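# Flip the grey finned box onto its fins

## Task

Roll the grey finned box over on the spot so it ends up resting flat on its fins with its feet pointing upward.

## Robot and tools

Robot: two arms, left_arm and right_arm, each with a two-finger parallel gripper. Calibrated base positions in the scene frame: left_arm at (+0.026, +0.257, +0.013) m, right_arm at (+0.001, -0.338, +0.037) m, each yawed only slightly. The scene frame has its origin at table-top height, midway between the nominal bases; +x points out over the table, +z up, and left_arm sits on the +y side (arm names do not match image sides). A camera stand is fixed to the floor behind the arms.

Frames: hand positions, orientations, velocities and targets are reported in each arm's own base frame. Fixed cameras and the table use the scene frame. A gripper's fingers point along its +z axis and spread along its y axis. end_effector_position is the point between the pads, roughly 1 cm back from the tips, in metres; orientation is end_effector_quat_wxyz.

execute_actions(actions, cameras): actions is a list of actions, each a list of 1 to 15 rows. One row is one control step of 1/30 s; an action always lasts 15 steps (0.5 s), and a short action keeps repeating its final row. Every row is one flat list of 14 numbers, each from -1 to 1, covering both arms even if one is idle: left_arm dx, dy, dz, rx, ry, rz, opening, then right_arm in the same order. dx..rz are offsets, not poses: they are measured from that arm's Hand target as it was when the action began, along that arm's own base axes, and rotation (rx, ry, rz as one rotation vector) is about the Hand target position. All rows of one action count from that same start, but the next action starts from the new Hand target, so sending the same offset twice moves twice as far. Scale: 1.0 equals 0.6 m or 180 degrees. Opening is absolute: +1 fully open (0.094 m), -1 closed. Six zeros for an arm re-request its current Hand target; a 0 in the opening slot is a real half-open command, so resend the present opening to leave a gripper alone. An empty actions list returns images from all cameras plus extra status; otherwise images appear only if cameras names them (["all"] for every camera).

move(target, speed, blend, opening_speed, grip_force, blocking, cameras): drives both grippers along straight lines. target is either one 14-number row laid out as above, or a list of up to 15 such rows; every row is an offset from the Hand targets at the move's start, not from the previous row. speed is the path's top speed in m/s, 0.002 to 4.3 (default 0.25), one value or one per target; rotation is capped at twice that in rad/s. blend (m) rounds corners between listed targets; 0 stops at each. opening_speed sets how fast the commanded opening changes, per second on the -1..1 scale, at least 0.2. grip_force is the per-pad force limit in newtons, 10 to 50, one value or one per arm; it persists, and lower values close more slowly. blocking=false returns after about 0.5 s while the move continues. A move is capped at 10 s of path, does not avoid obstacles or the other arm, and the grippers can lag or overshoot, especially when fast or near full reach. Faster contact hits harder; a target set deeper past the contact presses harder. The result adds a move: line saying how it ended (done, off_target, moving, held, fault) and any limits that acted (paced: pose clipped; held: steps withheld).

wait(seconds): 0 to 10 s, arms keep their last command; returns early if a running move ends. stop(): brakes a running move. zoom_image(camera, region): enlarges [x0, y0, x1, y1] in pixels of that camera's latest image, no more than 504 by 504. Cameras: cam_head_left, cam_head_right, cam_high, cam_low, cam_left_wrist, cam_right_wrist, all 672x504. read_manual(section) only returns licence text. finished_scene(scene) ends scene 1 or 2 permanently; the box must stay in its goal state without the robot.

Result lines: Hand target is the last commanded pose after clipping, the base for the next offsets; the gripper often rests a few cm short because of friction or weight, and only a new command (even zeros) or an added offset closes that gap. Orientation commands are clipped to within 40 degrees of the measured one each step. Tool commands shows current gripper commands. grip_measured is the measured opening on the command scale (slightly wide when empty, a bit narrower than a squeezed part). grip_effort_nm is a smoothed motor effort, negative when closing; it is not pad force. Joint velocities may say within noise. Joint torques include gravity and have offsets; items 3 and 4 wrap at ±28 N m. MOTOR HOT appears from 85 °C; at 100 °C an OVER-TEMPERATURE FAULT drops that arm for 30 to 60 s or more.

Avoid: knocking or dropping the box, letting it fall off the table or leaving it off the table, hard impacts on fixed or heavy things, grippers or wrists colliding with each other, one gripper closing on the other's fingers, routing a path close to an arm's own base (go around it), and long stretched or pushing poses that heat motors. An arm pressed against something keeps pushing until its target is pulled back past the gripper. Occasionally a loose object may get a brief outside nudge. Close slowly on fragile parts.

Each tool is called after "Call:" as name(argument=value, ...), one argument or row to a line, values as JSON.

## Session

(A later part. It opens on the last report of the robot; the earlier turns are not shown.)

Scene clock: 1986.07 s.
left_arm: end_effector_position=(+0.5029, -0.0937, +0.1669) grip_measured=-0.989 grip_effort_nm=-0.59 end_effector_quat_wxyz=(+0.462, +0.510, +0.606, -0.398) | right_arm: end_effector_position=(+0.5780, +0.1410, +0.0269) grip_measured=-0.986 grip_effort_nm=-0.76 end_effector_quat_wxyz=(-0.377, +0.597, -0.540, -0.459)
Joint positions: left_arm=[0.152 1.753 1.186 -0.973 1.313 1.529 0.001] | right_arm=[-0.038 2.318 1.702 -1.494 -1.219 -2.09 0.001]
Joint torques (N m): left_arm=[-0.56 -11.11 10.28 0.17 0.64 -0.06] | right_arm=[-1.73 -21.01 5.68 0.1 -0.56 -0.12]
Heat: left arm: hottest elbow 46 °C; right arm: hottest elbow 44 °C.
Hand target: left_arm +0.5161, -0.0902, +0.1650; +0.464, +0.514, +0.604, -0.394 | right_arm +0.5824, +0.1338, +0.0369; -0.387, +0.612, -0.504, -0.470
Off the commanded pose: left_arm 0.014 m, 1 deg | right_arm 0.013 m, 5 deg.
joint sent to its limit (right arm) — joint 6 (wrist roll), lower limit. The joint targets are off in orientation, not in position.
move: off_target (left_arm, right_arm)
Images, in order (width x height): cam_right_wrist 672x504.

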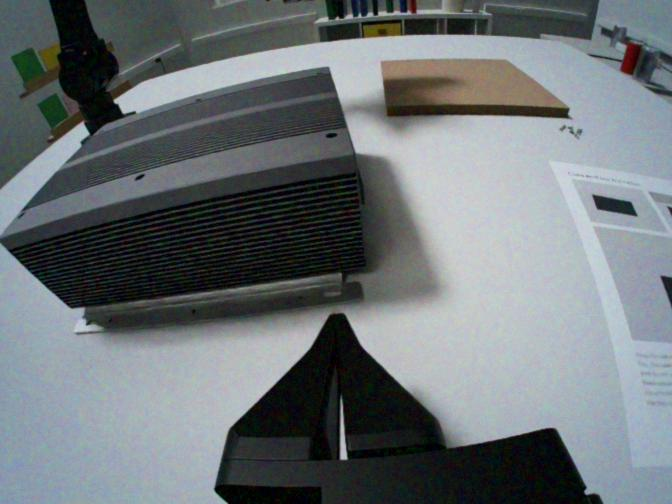

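Call:
move(
  target=[-0.11,0.233,0.142,0,0,0,-1,-0.2707,-0.0897,0.3552,-0.0403,-0.2406,-0.1527,-1],
  speed=0.15,
  cameras=["all"],
)

Scene clock: 2285.93 s.
left_arm: end_effector_position=(+0.4484, +0.0442, +0.2367) grip_measured=-0.989 grip_effort_nm=-0.59 end_effector_quat_wxyz=(+0.469, +0.485, +0.651, -0.348) | right_arm: end_effector_position=(+0.4171, +0.0865, +0.2449) grip_measured=-0.986 grip_effort_nm=-0.75 end_effector_quat_wxyz=(+0.600, -0.633, +0.482, +0.090)
Joint positions: left_arm=[0.468 1.674 1.292 -1.668 1.204 2.081 0.001] | right_arm=[-0.177 1.186 0.731 -0.255 -1.153 -1.437 0.001]
Joint torques (N m): left_arm=[-0.21 -13.63 9.09 -0.64 0.53 -0.07] | right_arm=[-1.38 -6.71 7.97 2.1 -0.32 0.11]
Heat: left arm: hottest elbow 47 °C; right arm: hottest shoulder 41 °C.
Hand target: left_arm +0.4501, +0.0496, +0.2502; +0.464, +0.514, +0.604, -0.394 | right_arm +0.4201, +0.0799, +0.2501; +0.604, -0.629, +0.483, +0.079
Off the commanded pose: left_arm 0.015 m, 8 deg | right_arm 0.009 m, 1 deg.
joint sent to its limit (left arm) — joint 4 (wrist pitch), lower limit; joint 6 (wrist roll), upper limit. The joint targets are off in orientation, not in position.
move: off_target (left_arm)

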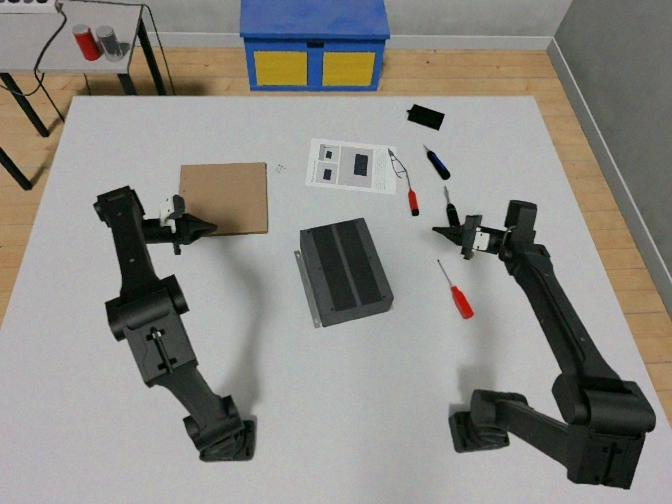

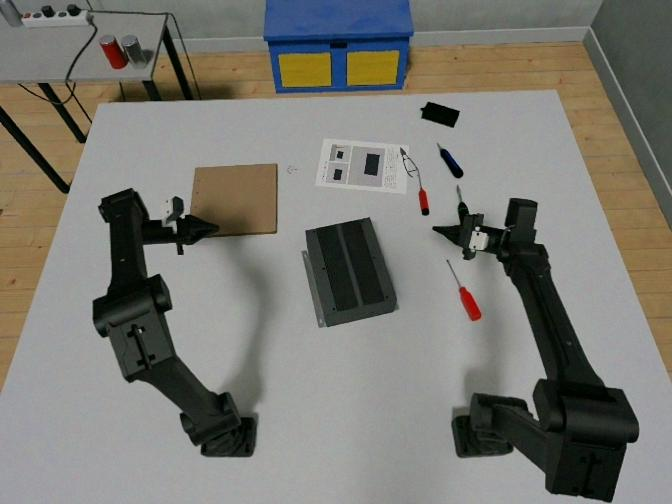

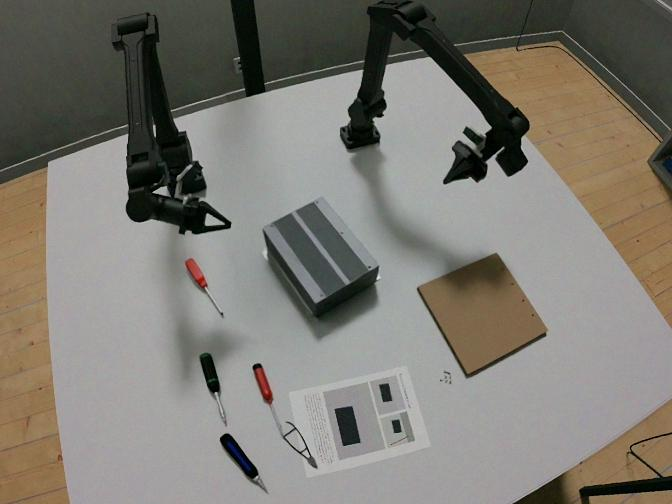

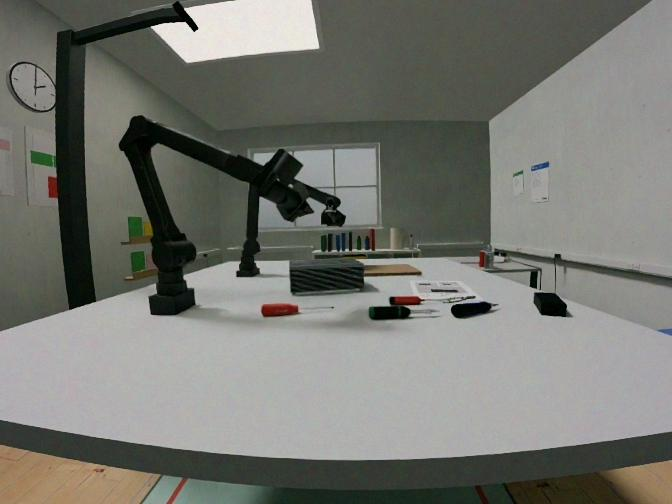

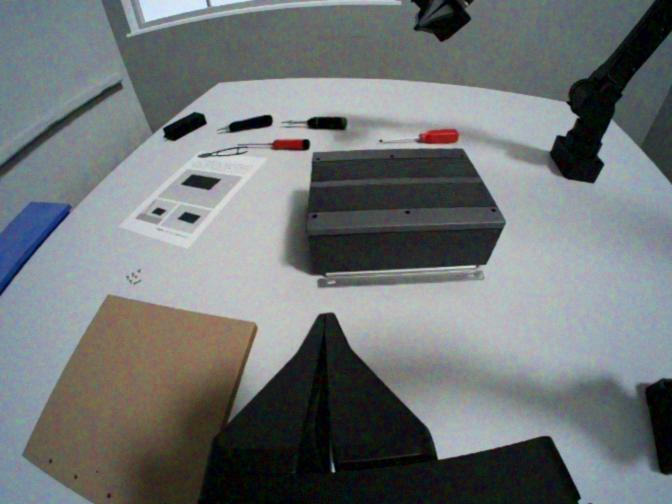

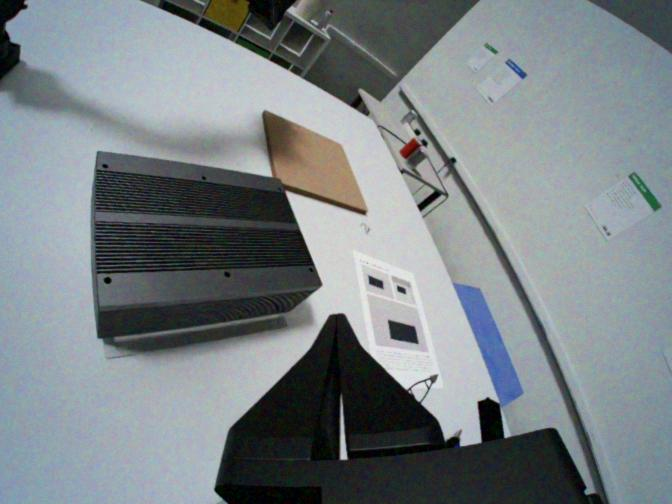

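Call:
move(
  target=[0,0,0,0,0,0,-1,-0.2618,0.2958,-0.1502,-0.1909,-0.1572,-0.1965,1],
  speed=0.15,
  cameras=["cam_right_wrist","cam_high","cam_head_left"],
)

Scene clock: 2391.07 s.
left_arm: end_effector_position=(+0.4484, +0.0442, +0.2367) grip_measured=-0.989 grip_effort_nm=-0.58 end_effector_quat_wxyz=(+0.469, +0.485, +0.651, -0.348) | right_arm: end_effector_position=(+0.2614, +0.2434, +0.1472) grip_measured=+0.998 grip_effort_nm=0.08 end_effector_quat_wxyz=(-0.471, +0.612, -0.491, +0.404)
Joint positions: left_arm=[0.468 1.674 1.292 -1.668 1.204 2.081 0.001] | right_arm=[1.152 1.087 0.259 0.433 0.928 -1.282 0.094]
Joint torques (N m): left_arm=[-0.09 -13.74 9.09 -0.62 0.53 -0.07] | right_arm=[0.56 -1.96 8.59 2.52 0.32 0.08]
Heat: left arm: hottest elbow 46 °C; right arm: hottest elbow 42 °C.
Hand target: left_arm +0.4501, +0.0496, +0.2502; +0.464, +0.514, +0.604, -0.394 | right_arm +0.2628, +0.2575, +0.1599; -0.488, +0.603, -0.491, +0.397
Off the commanded pose: left_arm 0.015 m, 8 deg | right_arm 0.019 m, 2 deg.
joint sent to its limit (left arm) — joint 4 (wrist pitch), lower limit; joint 6 (wrist roll), upper limit. The joint targets are off in orientation, not in position.
move: off_target (left_arm, right_arm)
Images, in order (width x height): cam_head_left 672x504, cam_high 672x504, cam_right_wrist 672x504.

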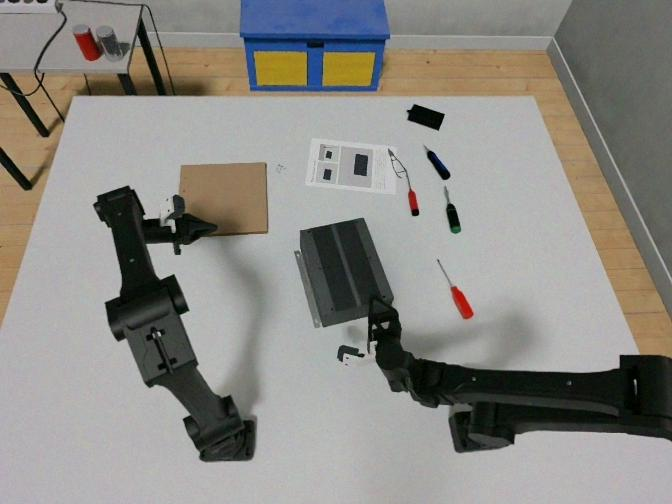

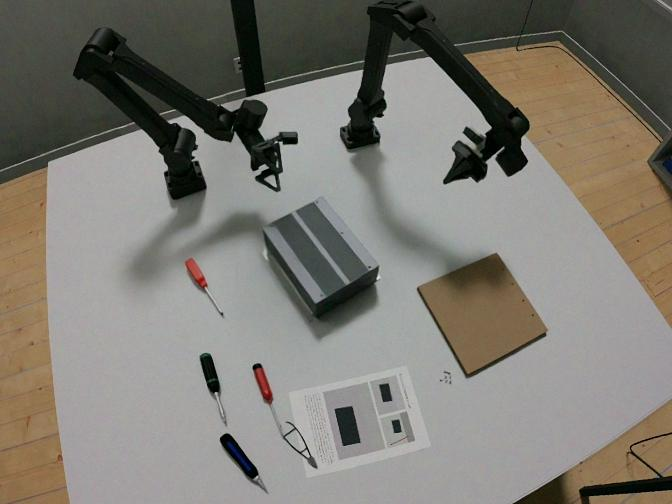

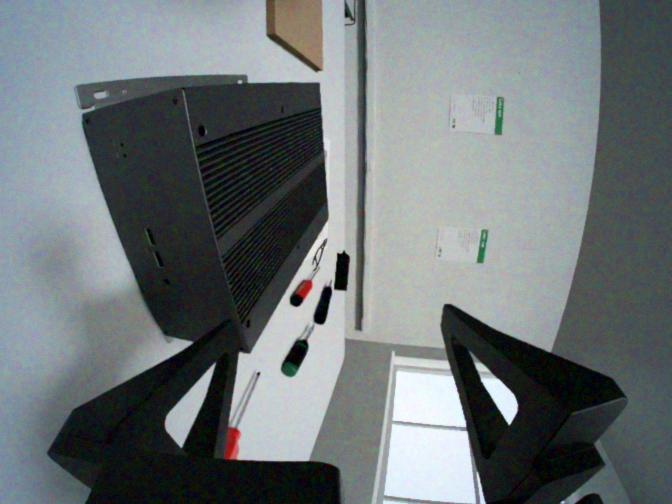

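Call:
move(
  target=[0,0,0,0,0,0,-1,0,0.0085,-0.1953,0,0,0,1],
  speed=0.1,
  cameras=["cam_right_wrist","cam_low"],
)

Scene clock: 2442.17 s.
left_arm: end_effector_position=(+0.4484, +0.0442, +0.2367) grip_measured=-0.989 grip_effort_nm=-0.59 end_effector_quat_wxyz=(+0.469, +0.485, +0.651, -0.348) | right_arm: end_effector_position=(+0.2656, +0.2571, +0.0422) grip_measured=+0.998 grip_effort_nm=0.08 end_effector_quat_wxyz=(-0.483, +0.601, -0.497, +0.399)
Joint positions: left_arm=[0.468 1.674 1.292 -1.668 1.204 2.081 0.001] | right_arm=[1.159 1.768 0.234 1.161 0.935 -1.266 0.094]
Joint torques (N m): left_arm=[-0.15 -13.68 9.1 -0.61 0.54 -0.07] | right_arm=[0.62 -6.3 1.61 2.51 0.32 -0.06]
Heat: left arm: hottest elbow 46 °C; right arm: hottest elbow 44 °C.
Hand target: left_arm +0.4501, +0.0496, +0.2502; +0.464, +0.514, +0.604, -0.394 | right_arm +0.2629, +0.2626, +0.0427; -0.488, +0.603, -0.491, +0.398
Off the commanded pose: left_arm 0.015 m, 8 deg | right_arm 0.006 m, 1 deg.
joint sent to its limit (left arm) — joint 4 (wrist pitch), lower limit; joint 6 (wrist roll), upper limit. The joint targets are off in orientation, not in position.
move: off_target (left_arm)
Images, in order (width x height): cam_low 672x504, cam_right_wrist 672x504.

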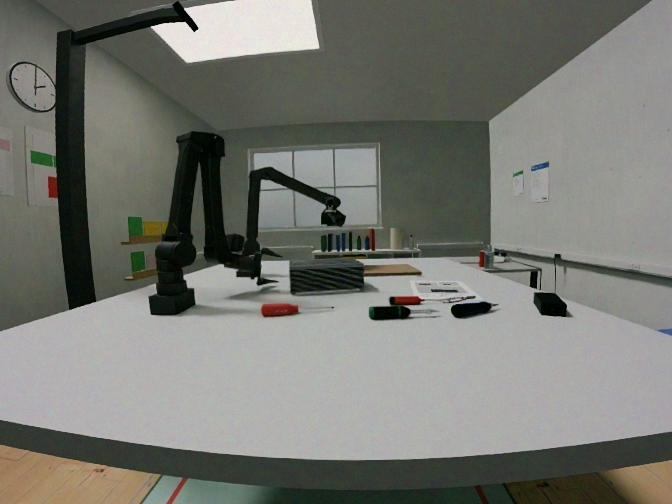

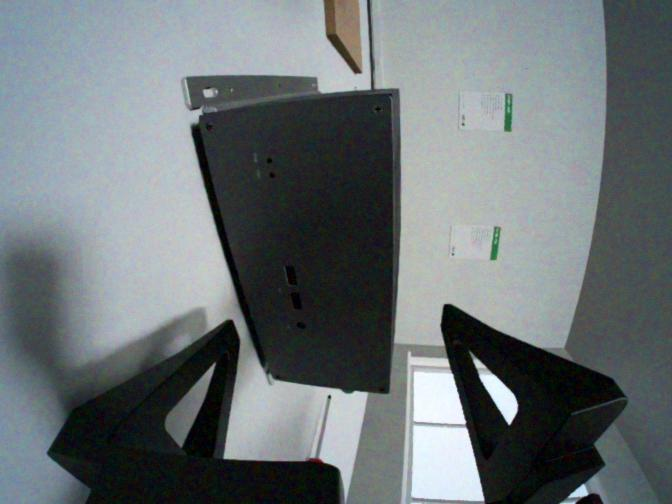

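Call:
move(
  target=[0,0,0,0,0,0,-1,0,0,-0.0365,0,0,0,1],
  speed=0.05,
  cameras=["cam_right_wrist"],
)

Scene clock: 2477.67 s.
left_arm: end_effector_position=(+0.4484, +0.0442, +0.2367) grip_measured=-0.989 grip_effort_nm=-0.59 end_effector_quat_wxyz=(+0.469, +0.485, +0.651, -0.348) | right_arm: end_effector_position=(+0.2651, +0.2557, +0.0201) grip_measured=+0.998 grip_effort_nm=0.08 end_effector_quat_wxyz=(-0.481, +0.602, -0.496, +0.399)
Joint positions: left_arm=[0.468 1.674 1.292 -1.668 1.204 2.081 0.001] | right_arm=[1.159 1.906 0.243 1.287 0.935 -1.267 0.094]
Joint torques (N m): left_arm=[-0.03 -13.74 9.09 -0.61 0.54 -0.06] | right_arm=[0.5 -6.48 1.01 2.59 0.32 -0.04]
Heat: left arm: hottest elbow 46 °C; right arm: hottest elbow 38 °C.
Hand target: left_arm +0.4501, +0.0496, +0.2502; +0.464, +0.514, +0.604, -0.394 | right_arm +0.2629, +0.2626, +0.0208; -0.488, +0.603, -0.491, +0.398
Off the commanded pose: left_arm 0.015 m, 8 deg | right_arm 0.007 m, 1 deg.
joint sent to its limit (left arm) — joint 4 (wrist pitch), lower limit; joint 6 (wrist roll), upper limit. The joint targets are off in orientation, not in position.
move: off_target (left_arm)
Images, in order (width x height): cam_right_wrist 672x504.

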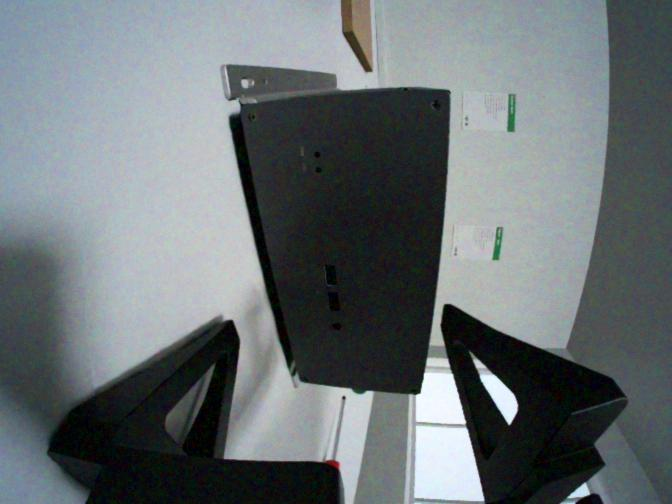

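Call:
move(
  target=[0,0,0,0,0,0,-1,0.0491,0.0094,0,0,0,0,1],
  speed=0.03,
  cameras=["cam_right_wrist"],
)

Scene clock: 2492.13 s.
left_arm: end_effector_position=(+0.4484, +0.0442, +0.2367) grip_measured=-0.989 grip_effort_nm=-0.59 end_effector_quat_wxyz=(+0.469, +0.485, +0.651, -0.348) | right_arm: end_effector_position=(+0.2867, +0.2678, +0.0202) grip_measured=+0.998 grip_effort_nm=0.08 end_effector_quat_wxyz=(-0.485, +0.608, -0.489, +0.394)
Joint positions: left_arm=[0.468 1.674 1.292 -1.668 1.204 2.081 0.001] | right_arm=[1.093 1.915 0.287 1.29 0.854 -1.317 0.094]
Joint torques (N m): left_arm=[-0.32 -13.8 9.1 -0.62 0.54 -0.06] | right_arm=[-2.2 -6.71 1.24 2.56 -0.04 -0.02]
Heat: left arm: hottest elbow 46 °C; right arm: hottest elbow 37 °C.
Hand target: left_arm +0.4501, +0.0496, +0.2502; +0.464, +0.514, +0.604, -0.394 | right_arm +0.2924, +0.2682, +0.0208; -0.488, +0.603, -0.491, +0.398
Off the commanded pose: left_arm 0.015 m, 8 deg | right_arm 0.006 m, 1 deg.
joint sent to its limit (left arm) — joint 4 (wrist pitch), lower limit; joint 6 (wrist roll), upper limit. The joint targets are off in orientation, not in position.
move: off_target (left_arm)
Images, in order (width x height): cam_right_wrist 672x504.

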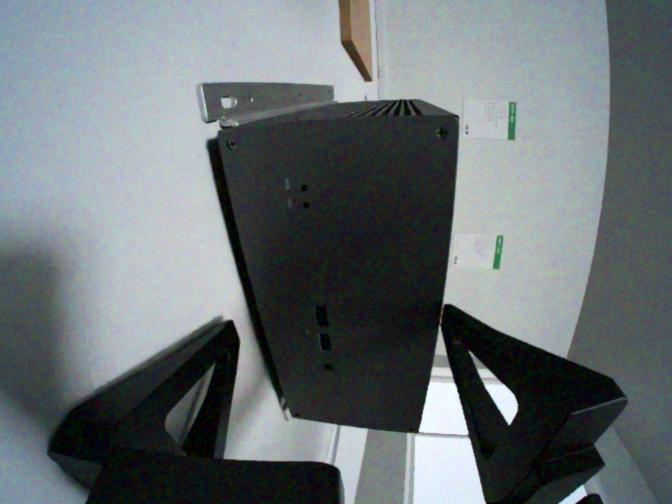

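Call:
move(
  target=[0,0,0,0,0,0,-1,0.0378,-0.003,0,0,0,0,1],
  speed=0.03,
  cameras=["cam_right_wrist"],
)

Scene clock: 2503.20 s.
left_arm: end_effector_position=(+0.4484, +0.0442, +0.2367) grip_measured=-0.989 grip_effort_nm=-0.59 end_effector_quat_wxyz=(+0.469, +0.485, +0.651, -0.348) | right_arm: end_effector_position=(+0.3088, +0.2664, +0.0203) grip_measured=+0.998 grip_effort_nm=0.07 end_effector_quat_wxyz=(-0.486, +0.608, -0.489, +0.394)
Joint positions: left_arm=[0.468 1.674 1.292 -1.668 1.204 2.081 0.001] | right_arm=[1.018 1.921 0.312 1.297 0.782 -1.351 0.094]
Joint torques (N m): left_arm=[-0.21 -13.86 9.1 -0.66 0.53 -0.07] | right_arm=[-1.85 -7.88 1.62 2.52 -0.07 -0.06]
Heat: left arm: hottest elbow 46 °C; right arm: hottest elbow 36 °C.
Hand target: left_arm +0.4501, +0.0496, +0.2502; +0.464, +0.514, +0.604, -0.394 | right_arm +0.3150, +0.2663, +0.0208; -0.488, +0.603, -0.491, +0.398
Off the commanded pose: left_arm 0.015 m, 8 deg | right_arm 0.006 m, 1 deg.
joint sent to its limit (left arm) — joint 4 (wrist pitch), lower limit; joint 6 (wrist roll), upper limit. The joint targets are off in orientation, not in position.
move: off_target (left_arm)
Images, in order (width x height): cam_right_wrist 672x504.

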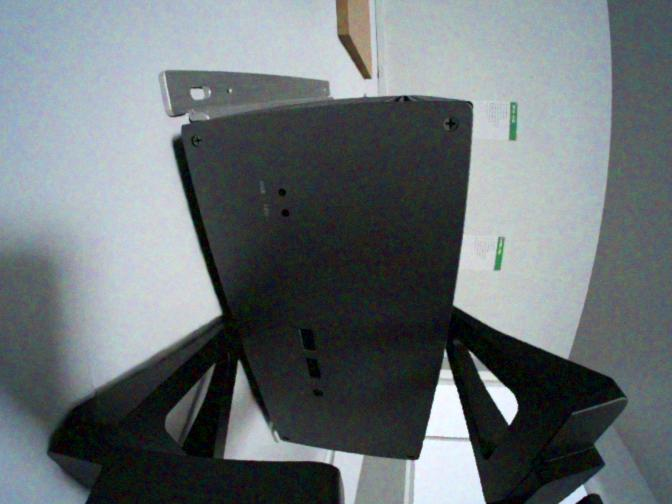

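Call:
move(
  target=[0,0,0,0,0,0,-1,0.0132,0.0025,0,0,0,0,1],
  speed=0.02,
)

Scene clock: 2511.67 s.
left_arm: end_effector_position=(+0.4484, +0.0442, +0.2367) grip_measured=-0.989 grip_effort_nm=-0.58 end_effector_quat_wxyz=(+0.469, +0.485, +0.651, -0.348) | right_arm: end_effector_position=(+0.3116, +0.2670, +0.0201) grip_measured=+0.999 grip_effort_nm=0.05 end_effector_quat_wxyz=(-0.486, +0.610, -0.488, +0.392)
Joint positions: left_arm=[0.468 1.674 1.292 -1.668 1.204 2.081 0.001] | right_arm=[1.007 1.922 0.315 1.298 0.764 -1.357 0.094]
Joint torques (N m): left_arm=[-0.15 -13.74 9.1 -0.64 0.54 -0.07] | right_arm=[-2.78 -7.65 2.45 2.28 -0.14 -0.08]
Heat: left arm: hottest elbow 46 °C; right arm: hottest elbow 36 °C.
Hand target: left_arm +0.4501, +0.0496, +0.2502; +0.464, +0.514, +0.604, -0.394 | right_arm +0.3229, +0.2679, +0.0208; -0.488, +0.603, -0.491, +0.398
Off the commanded pose: left_arm 0.015 m, 8 deg | right_arm 0.011 m, 1 deg.
joint sent to its limit (left arm) — joint 4 (wrist pitch), lower limit; joint 6 (wrist roll), upper limit. The joint targets are off in orientation, not in position.
move: off_target (left_arm, right_arm)

Call:
move(
  target=[0,0,0,0,0,0,-1,0,0,0.05,0,0,0,1],
  speed=0.04,
  cameras=["cam_right_wrist","cam_low"],
)

Scene clock: 2519.07 s.
left_arm: end_effector_position=(+0.4484, +0.0442, +0.2367) grip_measured=-0.989 grip_effort_nm=-0.59 end_effector_quat_wxyz=(+0.469, +0.485, +0.651, -0.348) | right_arm: end_effector_position=(+0.3132, +0.2660, +0.0234) grip_measured=+1.000 grip_effort_nm=-0.11 end_effector_quat_wxyz=(-0.465, +0.628, -0.490, +0.387)
Joint positions: left_arm=[0.468 1.674 1.292 -1.668 1.204 2.081 0.001] | right_arm=[0.998 1.833 0.315 1.144 0.748 -1.341 0.094]
Joint torques (N m): left_arm=[-0.26 -13.8 9.07 -0.65 0.53 -0.08] | right_arm=[-1.55 -13.57 1.92 2.76 0.62 -0.23]
Heat: left arm: hottest elbow 46 °C; right arm: hottest elbow 36 °C.
Hand target: left_arm +0.4501, +0.0496, +0.2502; +0.464, +0.514, +0.604, -0.394 | right_arm +0.3229, +0.2678, +0.0508; -0.488, +0.603, -0.491, +0.398
Off the commanded pose: left_arm 0.015 m, 8 deg | right_arm 0.029 m, 4 deg.
joint sent to its limit (left arm) — joint 4 (wrist pitch), lower limit; joint 6 (wrist roll), upper limit. The joint targets are off in orientation, not in position.
move: off_target (left_arm, right_arm)
Images, in order (width x height): cam_low 672x504, cam_right_wrist 672x504.

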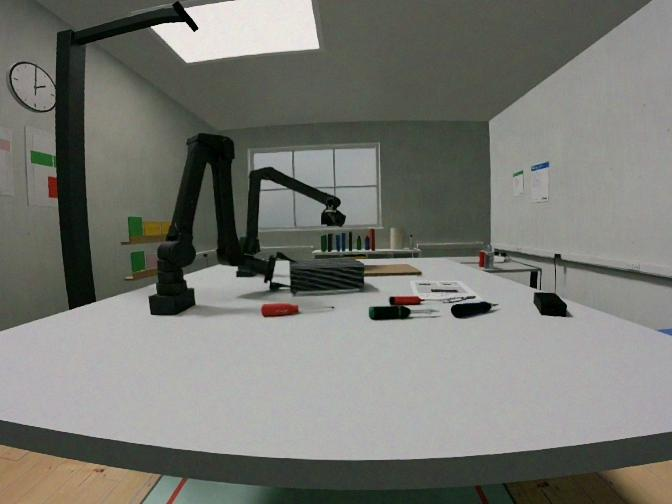

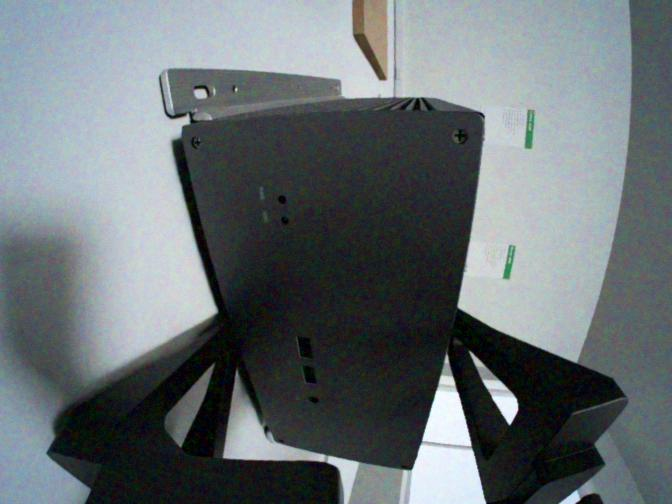

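Call:
move(
  target=[0,0,0,0,0,0,-1,0,0,0.035,0,0,0,1],
  speed=0.04,
  cameras=["cam_right_wrist","cam_low"],
)

Scene clock: 2527.47 s.
left_arm: end_effector_position=(+0.4484, +0.0442, +0.2367) grip_measured=-0.989 grip_effort_nm=-0.59 end_effector_quat_wxyz=(+0.469, +0.485, +0.651, -0.348) | right_arm: end_effector_position=(+0.3118, +0.2584, +0.0329) grip_measured=+1.000 grip_effort_nm=-0.11 end_effector_quat_wxyz=(-0.449, +0.636, -0.493, +0.388)
Joint positions: left_arm=[0.468 1.674 1.292 -1.668 1.204 2.081 0.001] | right_arm=[0.989 1.735 0.3 1.019 0.746 -1.333 0.094]
Joint torques (N m): left_arm=[-0.03 -13.86 9.1 -0.65 0.53 -0.07] | right_arm=[-0.91 -13.27 3.33 3.56 0.7 -0.3]
Heat: left arm: hottest elbow 46 °C; right arm: hottest elbow 35 °C.
Hand target: left_arm +0.4501, +0.0496, +0.2502; +0.464, +0.514, +0.604, -0.394 | right_arm +0.3230, +0.2680, +0.0718; -0.488, +0.603, -0.491, +0.397
Off the commanded pose: left_arm 0.015 m, 8 deg | right_arm 0.042 m, 6 deg.
joint sent to its limit (left arm) — joint 4 (wrist pitch), lower limit; joint 6 (wrist roll), upper limit. The joint targets are off in orientation, not in position.
move: off_target (left_arm, right_arm)
Images, in order (width x height): cam_low 672x504, cam_right_wrist 672x504.

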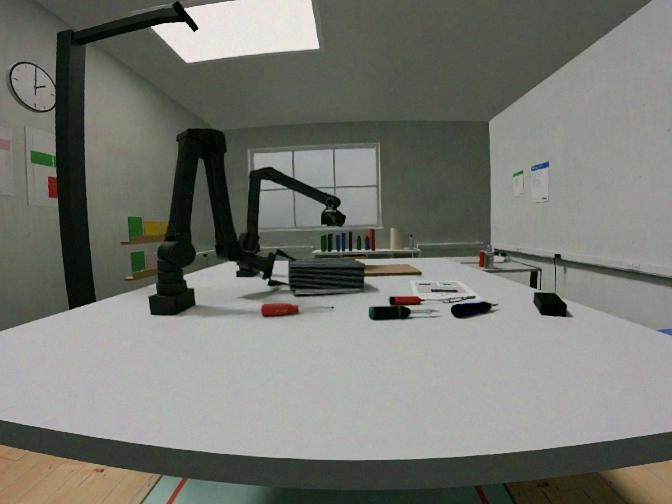

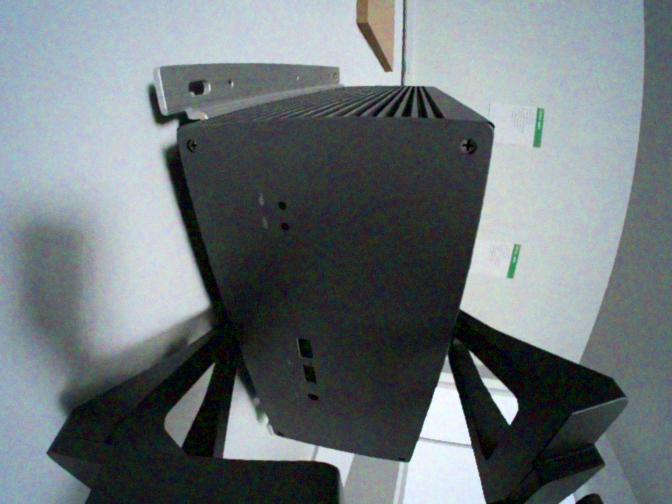

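Call:
move(
  target=[0,0,0,0,0,0,-1,0.01,0.005,0.05,0,0,0,1],
  speed=0.04,
  cameras=["cam_right_wrist","cam_low"],
)

Scene clock: 2537.13 s.
left_arm: end_effector_position=(+0.4484, +0.0442, +0.2367) grip_measured=-0.989 grip_effort_nm=-0.59 end_effector_quat_wxyz=(+0.469, +0.485, +0.651, -0.348) | right_arm: end_effector_position=(+0.3133, +0.2561, +0.0556) grip_measured=+1.000 grip_effort_nm=-0.11 end_effector_quat_wxyz=(-0.437, +0.647, -0.487, +0.391)
Joint positions: left_arm=[0.468 1.674 1.292 -1.668 1.204 2.081 0.001] | right_arm=[0.979 1.588 0.3 0.855 0.735 -1.354 0.094]
Joint torques (N m): left_arm=[-0.21 -13.68 9.07 -0.66 0.53 -0.06] | right_arm=[-1.9 -12.34 5.85 3.58 0.71 -0.15]
Heat: left arm: hottest elbow 46 °C; right arm: hottest elbow 35 °C.
Hand target: left_arm +0.4501, +0.0496, +0.2502; +0.464, +0.514, +0.604, -0.394 | right_arm +0.3290, +0.2709, +0.1019; -0.488, +0.603, -0.491, +0.398
Off the commanded pose: left_arm 0.015 m, 8 deg | right_arm 0.051 m, 8 deg.
joint sent to its limit (left arm) — joint 4 (wrist pitch), lower limit; joint 6 (wrist roll), upper limit. The joint targets are off in orientation, not in position.
move: off_target (left_arm, right_arm)
Images, in order (width x height): cam_low 672x504, cam_right_wrist 672x504.

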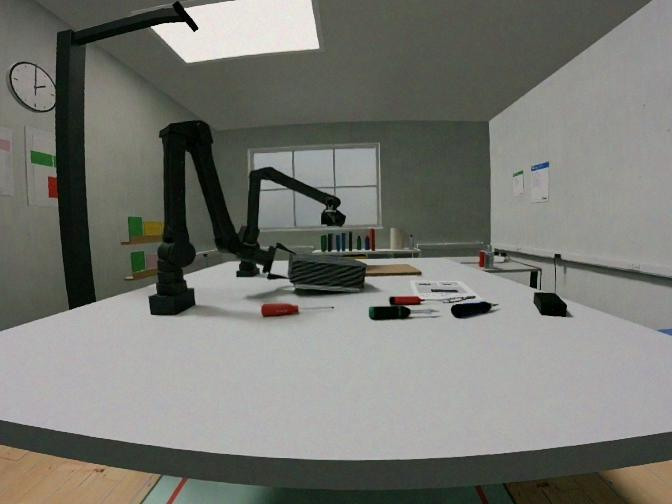

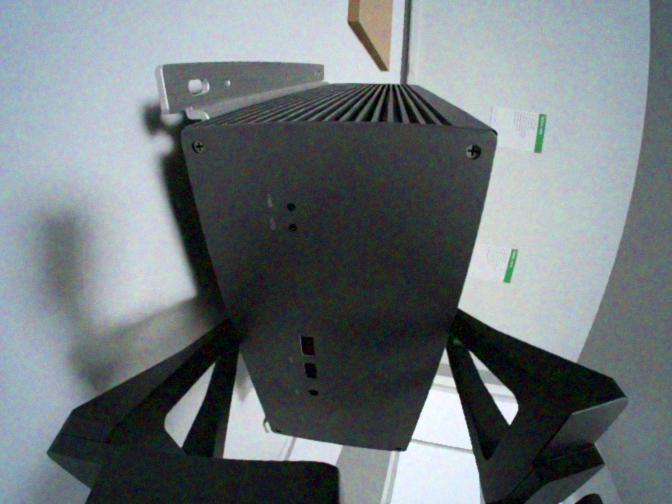

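Call:
move(
  target=[0,0,0,0,0,0,-1,0.005,0.0,0.05,0.0094,-0.0491,0,1],
  speed=0.04,
  cameras=["cam_right_wrist","cam_low"],
)

Scene clock: 2560.90 s.
left_arm: end_effector_position=(+0.4484, +0.0442, +0.2367) grip_measured=-0.989 grip_effort_nm=-0.59 end_effector_quat_wxyz=(+0.469, +0.485, +0.651, -0.348) | right_arm: end_effector_position=(+0.3160, +0.2548, +0.0857) grip_measured=+1.000 grip_effort_nm=-0.11 end_effector_quat_wxyz=(-0.477, +0.619, -0.454, +0.429)
Joint positions: left_arm=[0.468 1.674 1.292 -1.668 1.204 2.081 0.001] | right_arm=[0.979 1.609 0.274 1.088 0.757 -1.498 0.094]
Joint torques (N m): left_arm=[-0.09 -13.74 9.06 -0.61 0.53 -0.07] | right_arm=[-1.49 -9.52 6.24 5.44 0.62 -0.18]
Heat: left arm: hottest elbow 46 °C; right arm: hottest elbow 36 °C.
Hand target: left_arm +0.4501, +0.0496, +0.2502; +0.464, +0.514, +0.604, -0.394 | right_arm +0.3320, +0.2708, +0.1318; -0.533, +0.563, -0.458, +0.436
Off the commanded pose: left_arm 0.015 m, 8 deg | right_arm 0.051 m, 9 deg.
joint sent to its limit (left arm) — joint 4 (wrist pitch), lower limit; joint 6 (wrist roll), upper limit. The joint targets are off in orientation, not in position.
move: off_target (left_arm, right_arm)
Images, in order (width x height): cam_low 672x504, cam_right_wrist 672x504.

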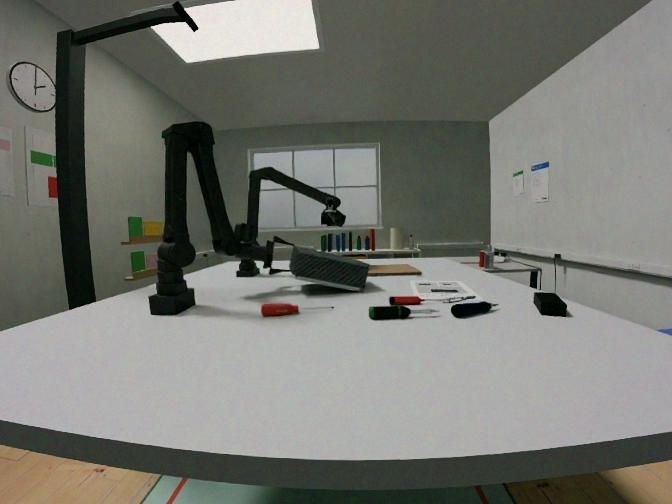

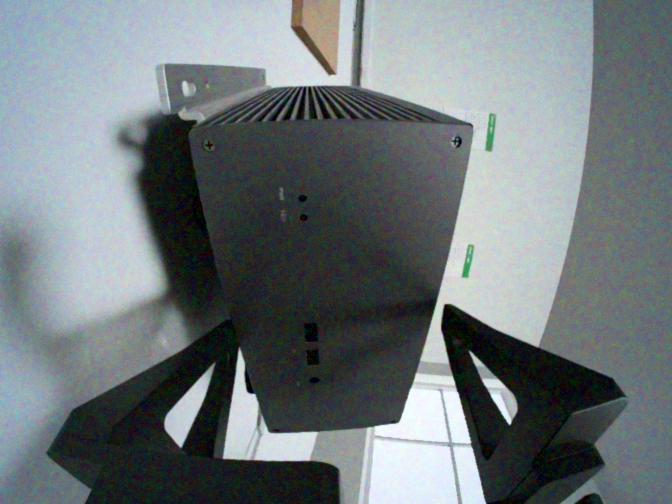

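Call:
move(
  target=[0,0,0,0,0,0,-1,0.0295,0.006,0.0,-0.0056,0.0272,0,1],
  speed=0.03,
  cameras=["cam_right_wrist","cam_low"],
)

Scene clock: 2600.13 s.
left_arm: end_effector_position=(+0.4484, +0.0442, +0.2367) grip_measured=-0.989 grip_effort_nm=-0.59 end_effector_quat_wxyz=(+0.469, +0.485, +0.651, -0.348) | right_arm: end_effector_position=(+0.3172, +0.2505, +0.0702) grip_measured=+1.000 grip_effort_nm=-0.11 end_effector_quat_wxyz=(-0.443, +0.653, -0.464, +0.404)
Joint positions: left_arm=[0.468 1.674 1.292 -1.668 1.204 2.081 0.001] | right_arm=[0.951 1.546 0.282 0.887 0.701 -1.441 0.094]
Joint torques (N m): left_arm=[-0.09 -13.68 9.06 -0.62 0.53 -0.06] | right_arm=[-2.84 -11.75 9.32 3.97 0.8 -0.07]
Heat: left arm: hottest elbow 46 °C; right arm: hottest elbow 37 °C.
Hand target: left_arm +0.4501, +0.0496, +0.2502; +0.464, +0.514, +0.604, -0.394 | right_arm +0.3497, +0.2744, +0.1319; -0.508, +0.586, -0.476, +0.415
Off the commanded pose: left_arm 0.015 m, 8 deg | right_arm 0.074 m, 11 deg.
joint sent to its limit (left arm) — joint 4 (wrist pitch), lower limit; joint 6 (wrist roll), upper limit. The joint targets are off in orientation, not in position.
move: off_target (left_arm, right_arm)
Images, in order (width x height): cam_low 672x504, cam_right_wrist 672x504.

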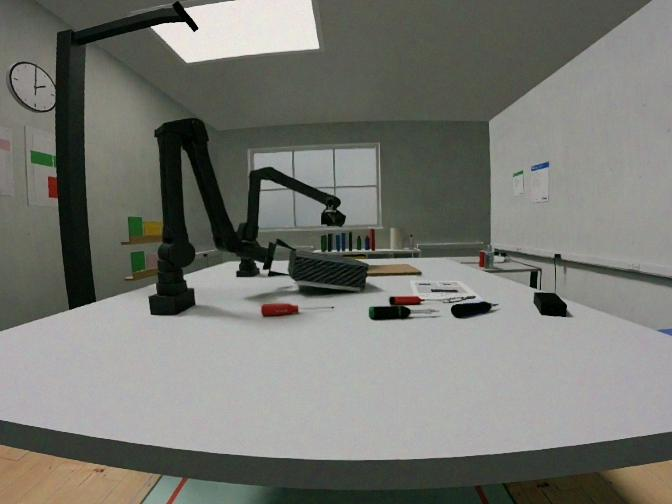

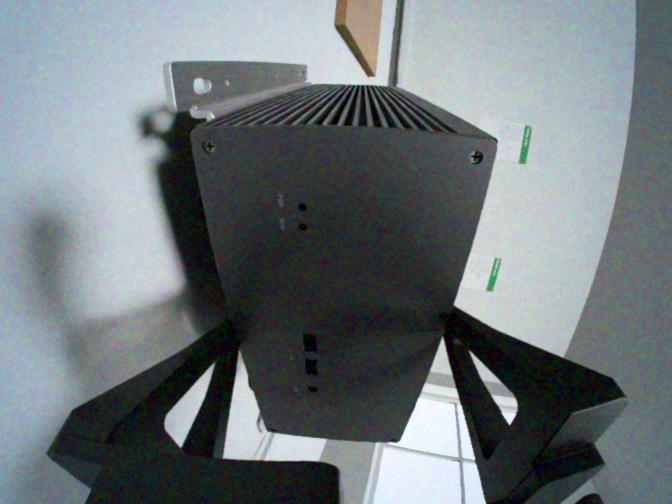

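Call:
move(
  target=[
    [0,0,0,0,0,0,-1,-0.0375,-0.02,-0.09,-0.0044,0.0218,0,1],
    [0,0,0,0,0,0,-1,-0.0375,-0.02,-0.165,-0.0044,0.0218,0,1],
  ],
  speed=0.03,
  blend=0.01,
  cameras=["cam_right_wrist","cam_low"],
)

Scene clock: 2627.57 s.
left_arm: end_effector_position=(+0.4484, +0.0442, +0.2367) grip_measured=-0.989 grip_effort_nm=-0.59 end_effector_quat_wxyz=(+0.469, +0.485, +0.651, -0.348) | right_arm: end_effector_position=(+0.3144, +0.2504, +0.0205) grip_measured=+1.000 grip_effort_nm=-0.18 end_effector_quat_wxyz=(-0.460, +0.632, -0.479, +0.399)
Joint positions: left_arm=[0.468 1.674 1.292 -1.668 1.204 2.081 0.001] | right_arm=[0.965 1.866 0.285 1.229 0.725 -1.398 0.094]
Joint torques (N m): left_arm=[-0.03 -13.8 9.09 -0.64 0.54 -0.07] | right_arm=[-1.32 -7.88 3.81 3.44 0.56 0.27]
Heat: left arm: hottest elbow 46 °C; right arm: hottest elbow 41 °C.
Hand target: left_arm +0.4501, +0.0496, +0.2502; +0.464, +0.514, +0.604, -0.394 | right_arm +0.3272, +0.2625, +0.0329; -0.487, +0.603, -0.490, +0.398
Off the commanded pose: left_arm 0.015 m, 8 deg | right_arm 0.021 m, 5 deg.
joint sent to its limit (left arm) — joint 4 (wrist pitch), lower limit; joint 6 (wrist roll), upper limit. The joint targets are off in orientation, not in position.
move: off_target (left_arm, right_arm)
Images, in order (width x height): cam_low 672x504, cam_right_wrist 672x504.

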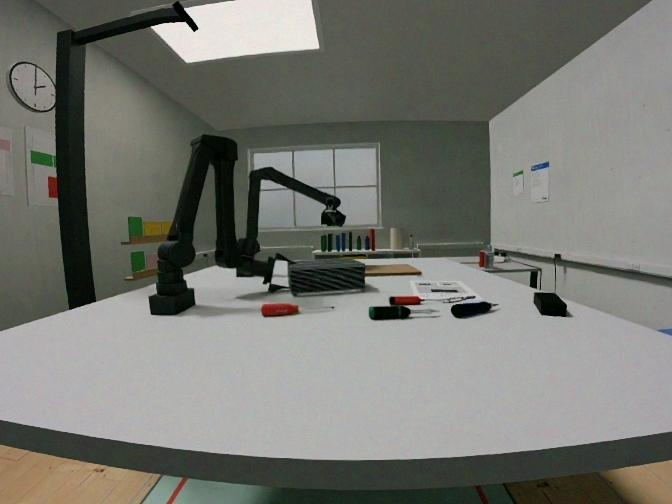

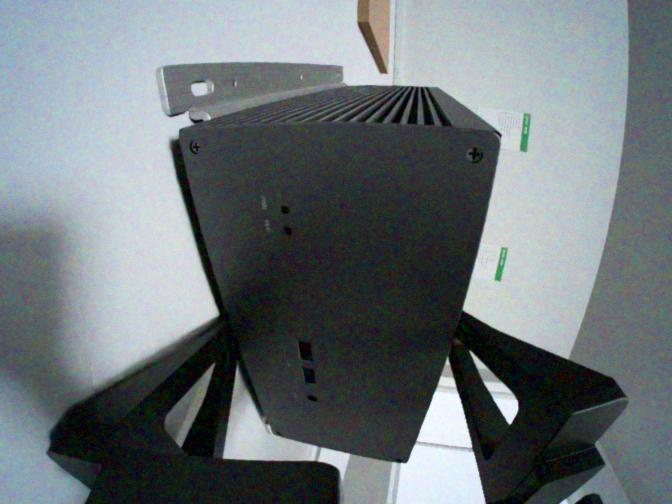

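Call:
move(
  target=[
    [0,0,0,0,0,0,-1,-0.01,-0.01,-0.02,0,0,0,1],
  ],
  speed=0.03,
)

Scene clock: 2646.47 s.
left_arm: end_effector_position=(+0.4484, +0.0442, +0.2367) grip_measured=-0.989 grip_effort_nm=-0.58 end_effector_quat_wxyz=(+0.469, +0.485, +0.651, -0.348) | right_arm: end_effector_position=(+0.3151, +0.2509, +0.0197) grip_measured=+1.000 grip_effort_nm=-0.18 end_effector_quat_wxyz=(-0.474, +0.621, -0.477, +0.402)
Joint positions: left_arm=[0.468 1.674 1.292 -1.668 1.204 2.081 0.001] | right_arm=[0.966 1.92 0.287 1.323 0.731 -1.409 0.094]
Joint torques (N m): left_arm=[-0.26 -13.8 9.11 -0.64 0.54 -0.06] | right_arm=[-0.73 -6.83 2.26 2.58 0.48 0.35]
Heat: left arm: hottest elbow 46 °C; right arm: hottest elbow 39 °C.
Hand target: left_arm +0.4501, +0.0496, +0.2502; +0.464, +0.514, +0.604, -0.394 | right_arm +0.3212, +0.2564, +0.0208; -0.487, +0.603, -0.490, +0.398
Off the commanded pose: left_arm 0.015 m, 8 deg | right_arm 0.008 m, 3 deg.
joint sent to its limit (left arm) — joint 4 (wrist pitch), lower limit; joint 6 (wrist roll), upper limit. The joint targets are off in orientation, not in position.
move: off_target (left_arm, right_arm)

Call:
move(
  target=[0,0,0,0,0,0,-1,0.0295,0.0056,-0.001,0,0,0,1],
  speed=0.02,
  cameras=["cam_right_wrist"],
)

Scene clock: 2653.80 s.
left_arm: end_effector_position=(+0.4484, +0.0442, +0.2367) grip_measured=-0.989 grip_effort_nm=-0.58 end_effector_quat_wxyz=(+0.469, +0.485, +0.651, -0.348) | right_arm: end_effector_position=(+0.3202, +0.2548, +0.0197) grip_measured=+1.000 grip_effort_nm=-0.18 end_effector_quat_wxyz=(-0.479, +0.622, -0.475, +0.398)
Joint positions: left_arm=[0.468 1.674 1.292 -1.668 1.204 2.081 0.001] | right_arm=[0.953 1.923 0.299 1.323 0.705 -1.413 0.094]
Joint torques (N m): left_arm=[-0.15 -13.74 9.05 -0.64 0.53 -0.07] | right_arm=[-4.13 -6.59 3.71 2.06 -0.24 0.24]
Heat: left arm: hottest elbow 46 °C; right arm: hottest elbow 38 °C.
Hand target: left_arm +0.4501, +0.0496, +0.2502; +0.464, +0.514, +0.604, -0.394 | right_arm +0.3388, +0.2598, +0.0202; -0.487, +0.603, -0.490, +0.398
Off the commanded pose: left_arm 0.015 m, 8 deg | right_arm 0.019 m, 3 deg.
joint sent to its limit (left arm) — joint 4 (wrist pitch), lower limit; joint 6 (wrist roll), upper limit. The joint targets are off in orientation, not in position.
move: off_target (left_arm, right_arm)
Images, in order (width x height): cam_right_wrist 672x504.

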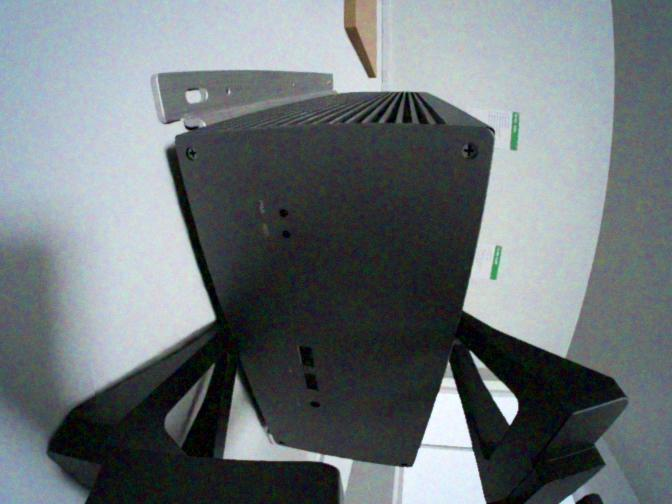

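Call:
move(
  target=[0,0,0,0,0,0,-1,0,0,-0.005,0.0017,-0.0082,0,1],
  speed=0.02,
)

Scene clock: 2672.70 s.
left_arm: end_effector_position=(+0.4484, +0.0442, +0.2367) grip_measured=-0.989 grip_effort_nm=-0.59 end_effector_quat_wxyz=(+0.469, +0.485, +0.651, -0.348) | right_arm: end_effector_position=(+0.3213, +0.2539, +0.0204) grip_measured=+1.000 grip_effort_nm=-0.02 end_effector_quat_wxyz=(-0.494, +0.607, -0.481, +0.395)
Joint positions: left_arm=[0.468 1.674 1.292 -1.668 1.204 2.081 0.001] | right_arm=[0.949 1.959 0.299 1.393 0.704 -1.401 0.094]
Joint torques (N m): left_arm=[-0.15 -13.68 9.03 -0.65 0.53 -0.06] | right_arm=[-3.25 -5.54 3.9 2.33 0.05 -0.06]
Heat: left arm: hottest elbow 46 °C; right arm: hottest elbow 37 °C.
Hand target: left_arm +0.4501, +0.0496, +0.2502; +0.464, +0.514, +0.604, -0.394 | right_arm +0.3388, +0.2599, +0.0172; -0.495, +0.597, -0.485, +0.404
Off the commanded pose: left_arm 0.015 m, 8 deg | right_arm 0.019 m, 2 deg.
joint sent to its limit (left arm) — joint 4 (wrist pitch), lower limit; joint 6 (wrist roll), upper limit. The joint targets are off in orientation, not in position.
move: off_target (left_arm, right_arm)

Call:
move(
  target=[0,0,0,0,0,0,-1,0,0,-0.01,0,0,0,1],
  speed=0.02,
)

Scene clock: 2698.20 s.
left_arm: end_effector_position=(+0.4484, +0.0442, +0.2367) grip_measured=-0.989 grip_effort_nm=-0.59 end_effector_quat_wxyz=(+0.469, +0.485, +0.651, -0.348) | right_arm: end_effector_position=(+0.3213, +0.2539, +0.0214) grip_measured=+0.999 grip_effort_nm=0.04 end_effector_quat_wxyz=(-0.500, +0.603, -0.478, +0.397)
Joint positions: left_arm=[0.468 1.674 1.292 -1.668 1.204 2.081 0.001] | right_arm=[0.949 1.978 0.299 1.434 0.704 -1.412 0.094]
Joint torques (N m): left_arm=[-0.15 -13.57 9.1 -0.64 0.53 -0.08] | right_arm=[-3.14 -5.13 4.18 2 0.13 0.01]
Heat: left arm: hottest elbow 46 °C; right arm: hottest elbow 36 °C.
Hand target: left_arm +0.4501, +0.0496, +0.2502; +0.464, +0.514, +0.604, -0.394 | right_arm +0.3388, +0.2599, +0.0112; -0.495, +0.597, -0.485, +0.404
Off the commanded pose: left_arm 0.015 m, 8 deg | right_arm 0.021 m, 1 deg.
joint sent to its limit (left arm) — joint 4 (wrist pitch), lower limit; joint 6 (wrist roll), upper limit. The joint targets are off in orientation, not in position.
move: off_target (left_arm, right_arm)

Call:
move(
  target=[0,0,0,0,0,0,-1,0,0,0.0155,0.0026,-0.0136,0,1],
  speed=0.02,
  cameras=["cam_right_wrist"],
)

Scene clock: 2713.77 s.
left_arm: end_effector_position=(+0.4484, +0.0442, +0.2367) grip_measured=-0.989 grip_effort_nm=-0.59 end_effector_quat_wxyz=(+0.469, +0.485, +0.651, -0.348) | right_arm: end_effector_position=(+0.3219, +0.2540, +0.0235) grip_measured=+0.999 grip_effort_nm=0.04 end_effector_quat_wxyz=(-0.507, +0.597, -0.472, +0.403)
Joint positions: left_arm=[0.468 1.674 1.292 -1.668 1.204 2.081 0.001] | right_arm=[0.949 2.004 0.301 1.491 0.708 -1.435 0.094]
Joint torques (N m): left_arm=[-0.09 -13.8 9.09 -0.65 0.53 -0.07] | right_arm=[-2.67 -6.71 3.77 2.26 0.37 -0.07]
Heat: left arm: hottest elbow 46 °C; right arm: hottest elbow 36 °C.
Hand target: left_arm +0.4501, +0.0496, +0.2502; +0.464, +0.514, +0.604, -0.394 | right_arm +0.3388, +0.2599, +0.0205; -0.508, +0.586, -0.476, +0.415
Off the commanded pose: left_arm 0.015 m, 8 deg | right_arm 0.018 m, 2 deg.
joint sent to its limit (left arm) — joint 4 (wrist pitch), lower limit; joint 6 (wrist roll), upper limit. The joint targets are off in orientation, not in position.
move: off_target (left_arm, right_arm)
Images, in order (width x height): cam_right_wrist 672x504.

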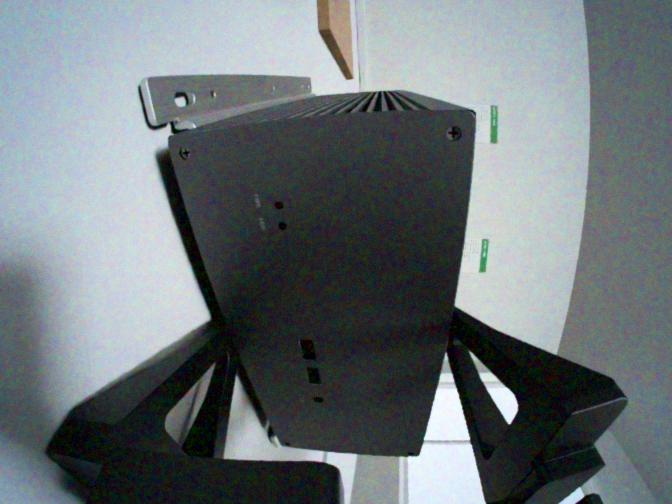

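Call:
move(
  target=[
    [0,0,0,0,0,0,-1,-0.0375,-0.0072,-0.003,-0.0056,0.0272,0,1],
  ],
  speed=0.03,
)

Scene clock: 2742.40 s.
left_arm: end_effector_position=(+0.4484, +0.0442, +0.2367) grip_measured=-0.989 grip_effort_nm=-0.59 end_effector_quat_wxyz=(+0.469, +0.485, +0.651, -0.348) | right_arm: end_effector_position=(+0.3227, +0.2530, +0.0199) grip_measured=+1.000 grip_effort_nm=-0.03 end_effector_quat_wxyz=(-0.482, +0.603, -0.494, +0.400)
Joint positions: left_arm=[0.468 1.674 1.292 -1.668 1.204 2.081 0.001] | right_arm=[0.957 1.934 0.309 1.328 0.744 -1.373 0.094]
Joint torques (N m): left_arm=[-0.03 -13.8 9.1 -0.65 0.53 -0.06] | right_arm=[1.03 -9.05 0.08 1.43 0.22 0.21]
Heat: left arm: hottest elbow 46 °C; right arm: hottest elbow 35 °C.
Hand target: left_arm +0.4501, +0.0496, +0.2502; +0.464, +0.514, +0.604, -0.394 | right_arm +0.3164, +0.2556, +0.0188; -0.482, +0.607, -0.493, +0.394
Off the commanded pose: left_arm 0.015 m, 8 deg | right_arm 0.007 m, 1 deg.
joint sent to its limit (left arm) — joint 4 (wrist pitch), lower limit; joint 6 (wrist roll), upper limit. The joint targets are off in orientation, not in position.
move: off_target (left_arm)


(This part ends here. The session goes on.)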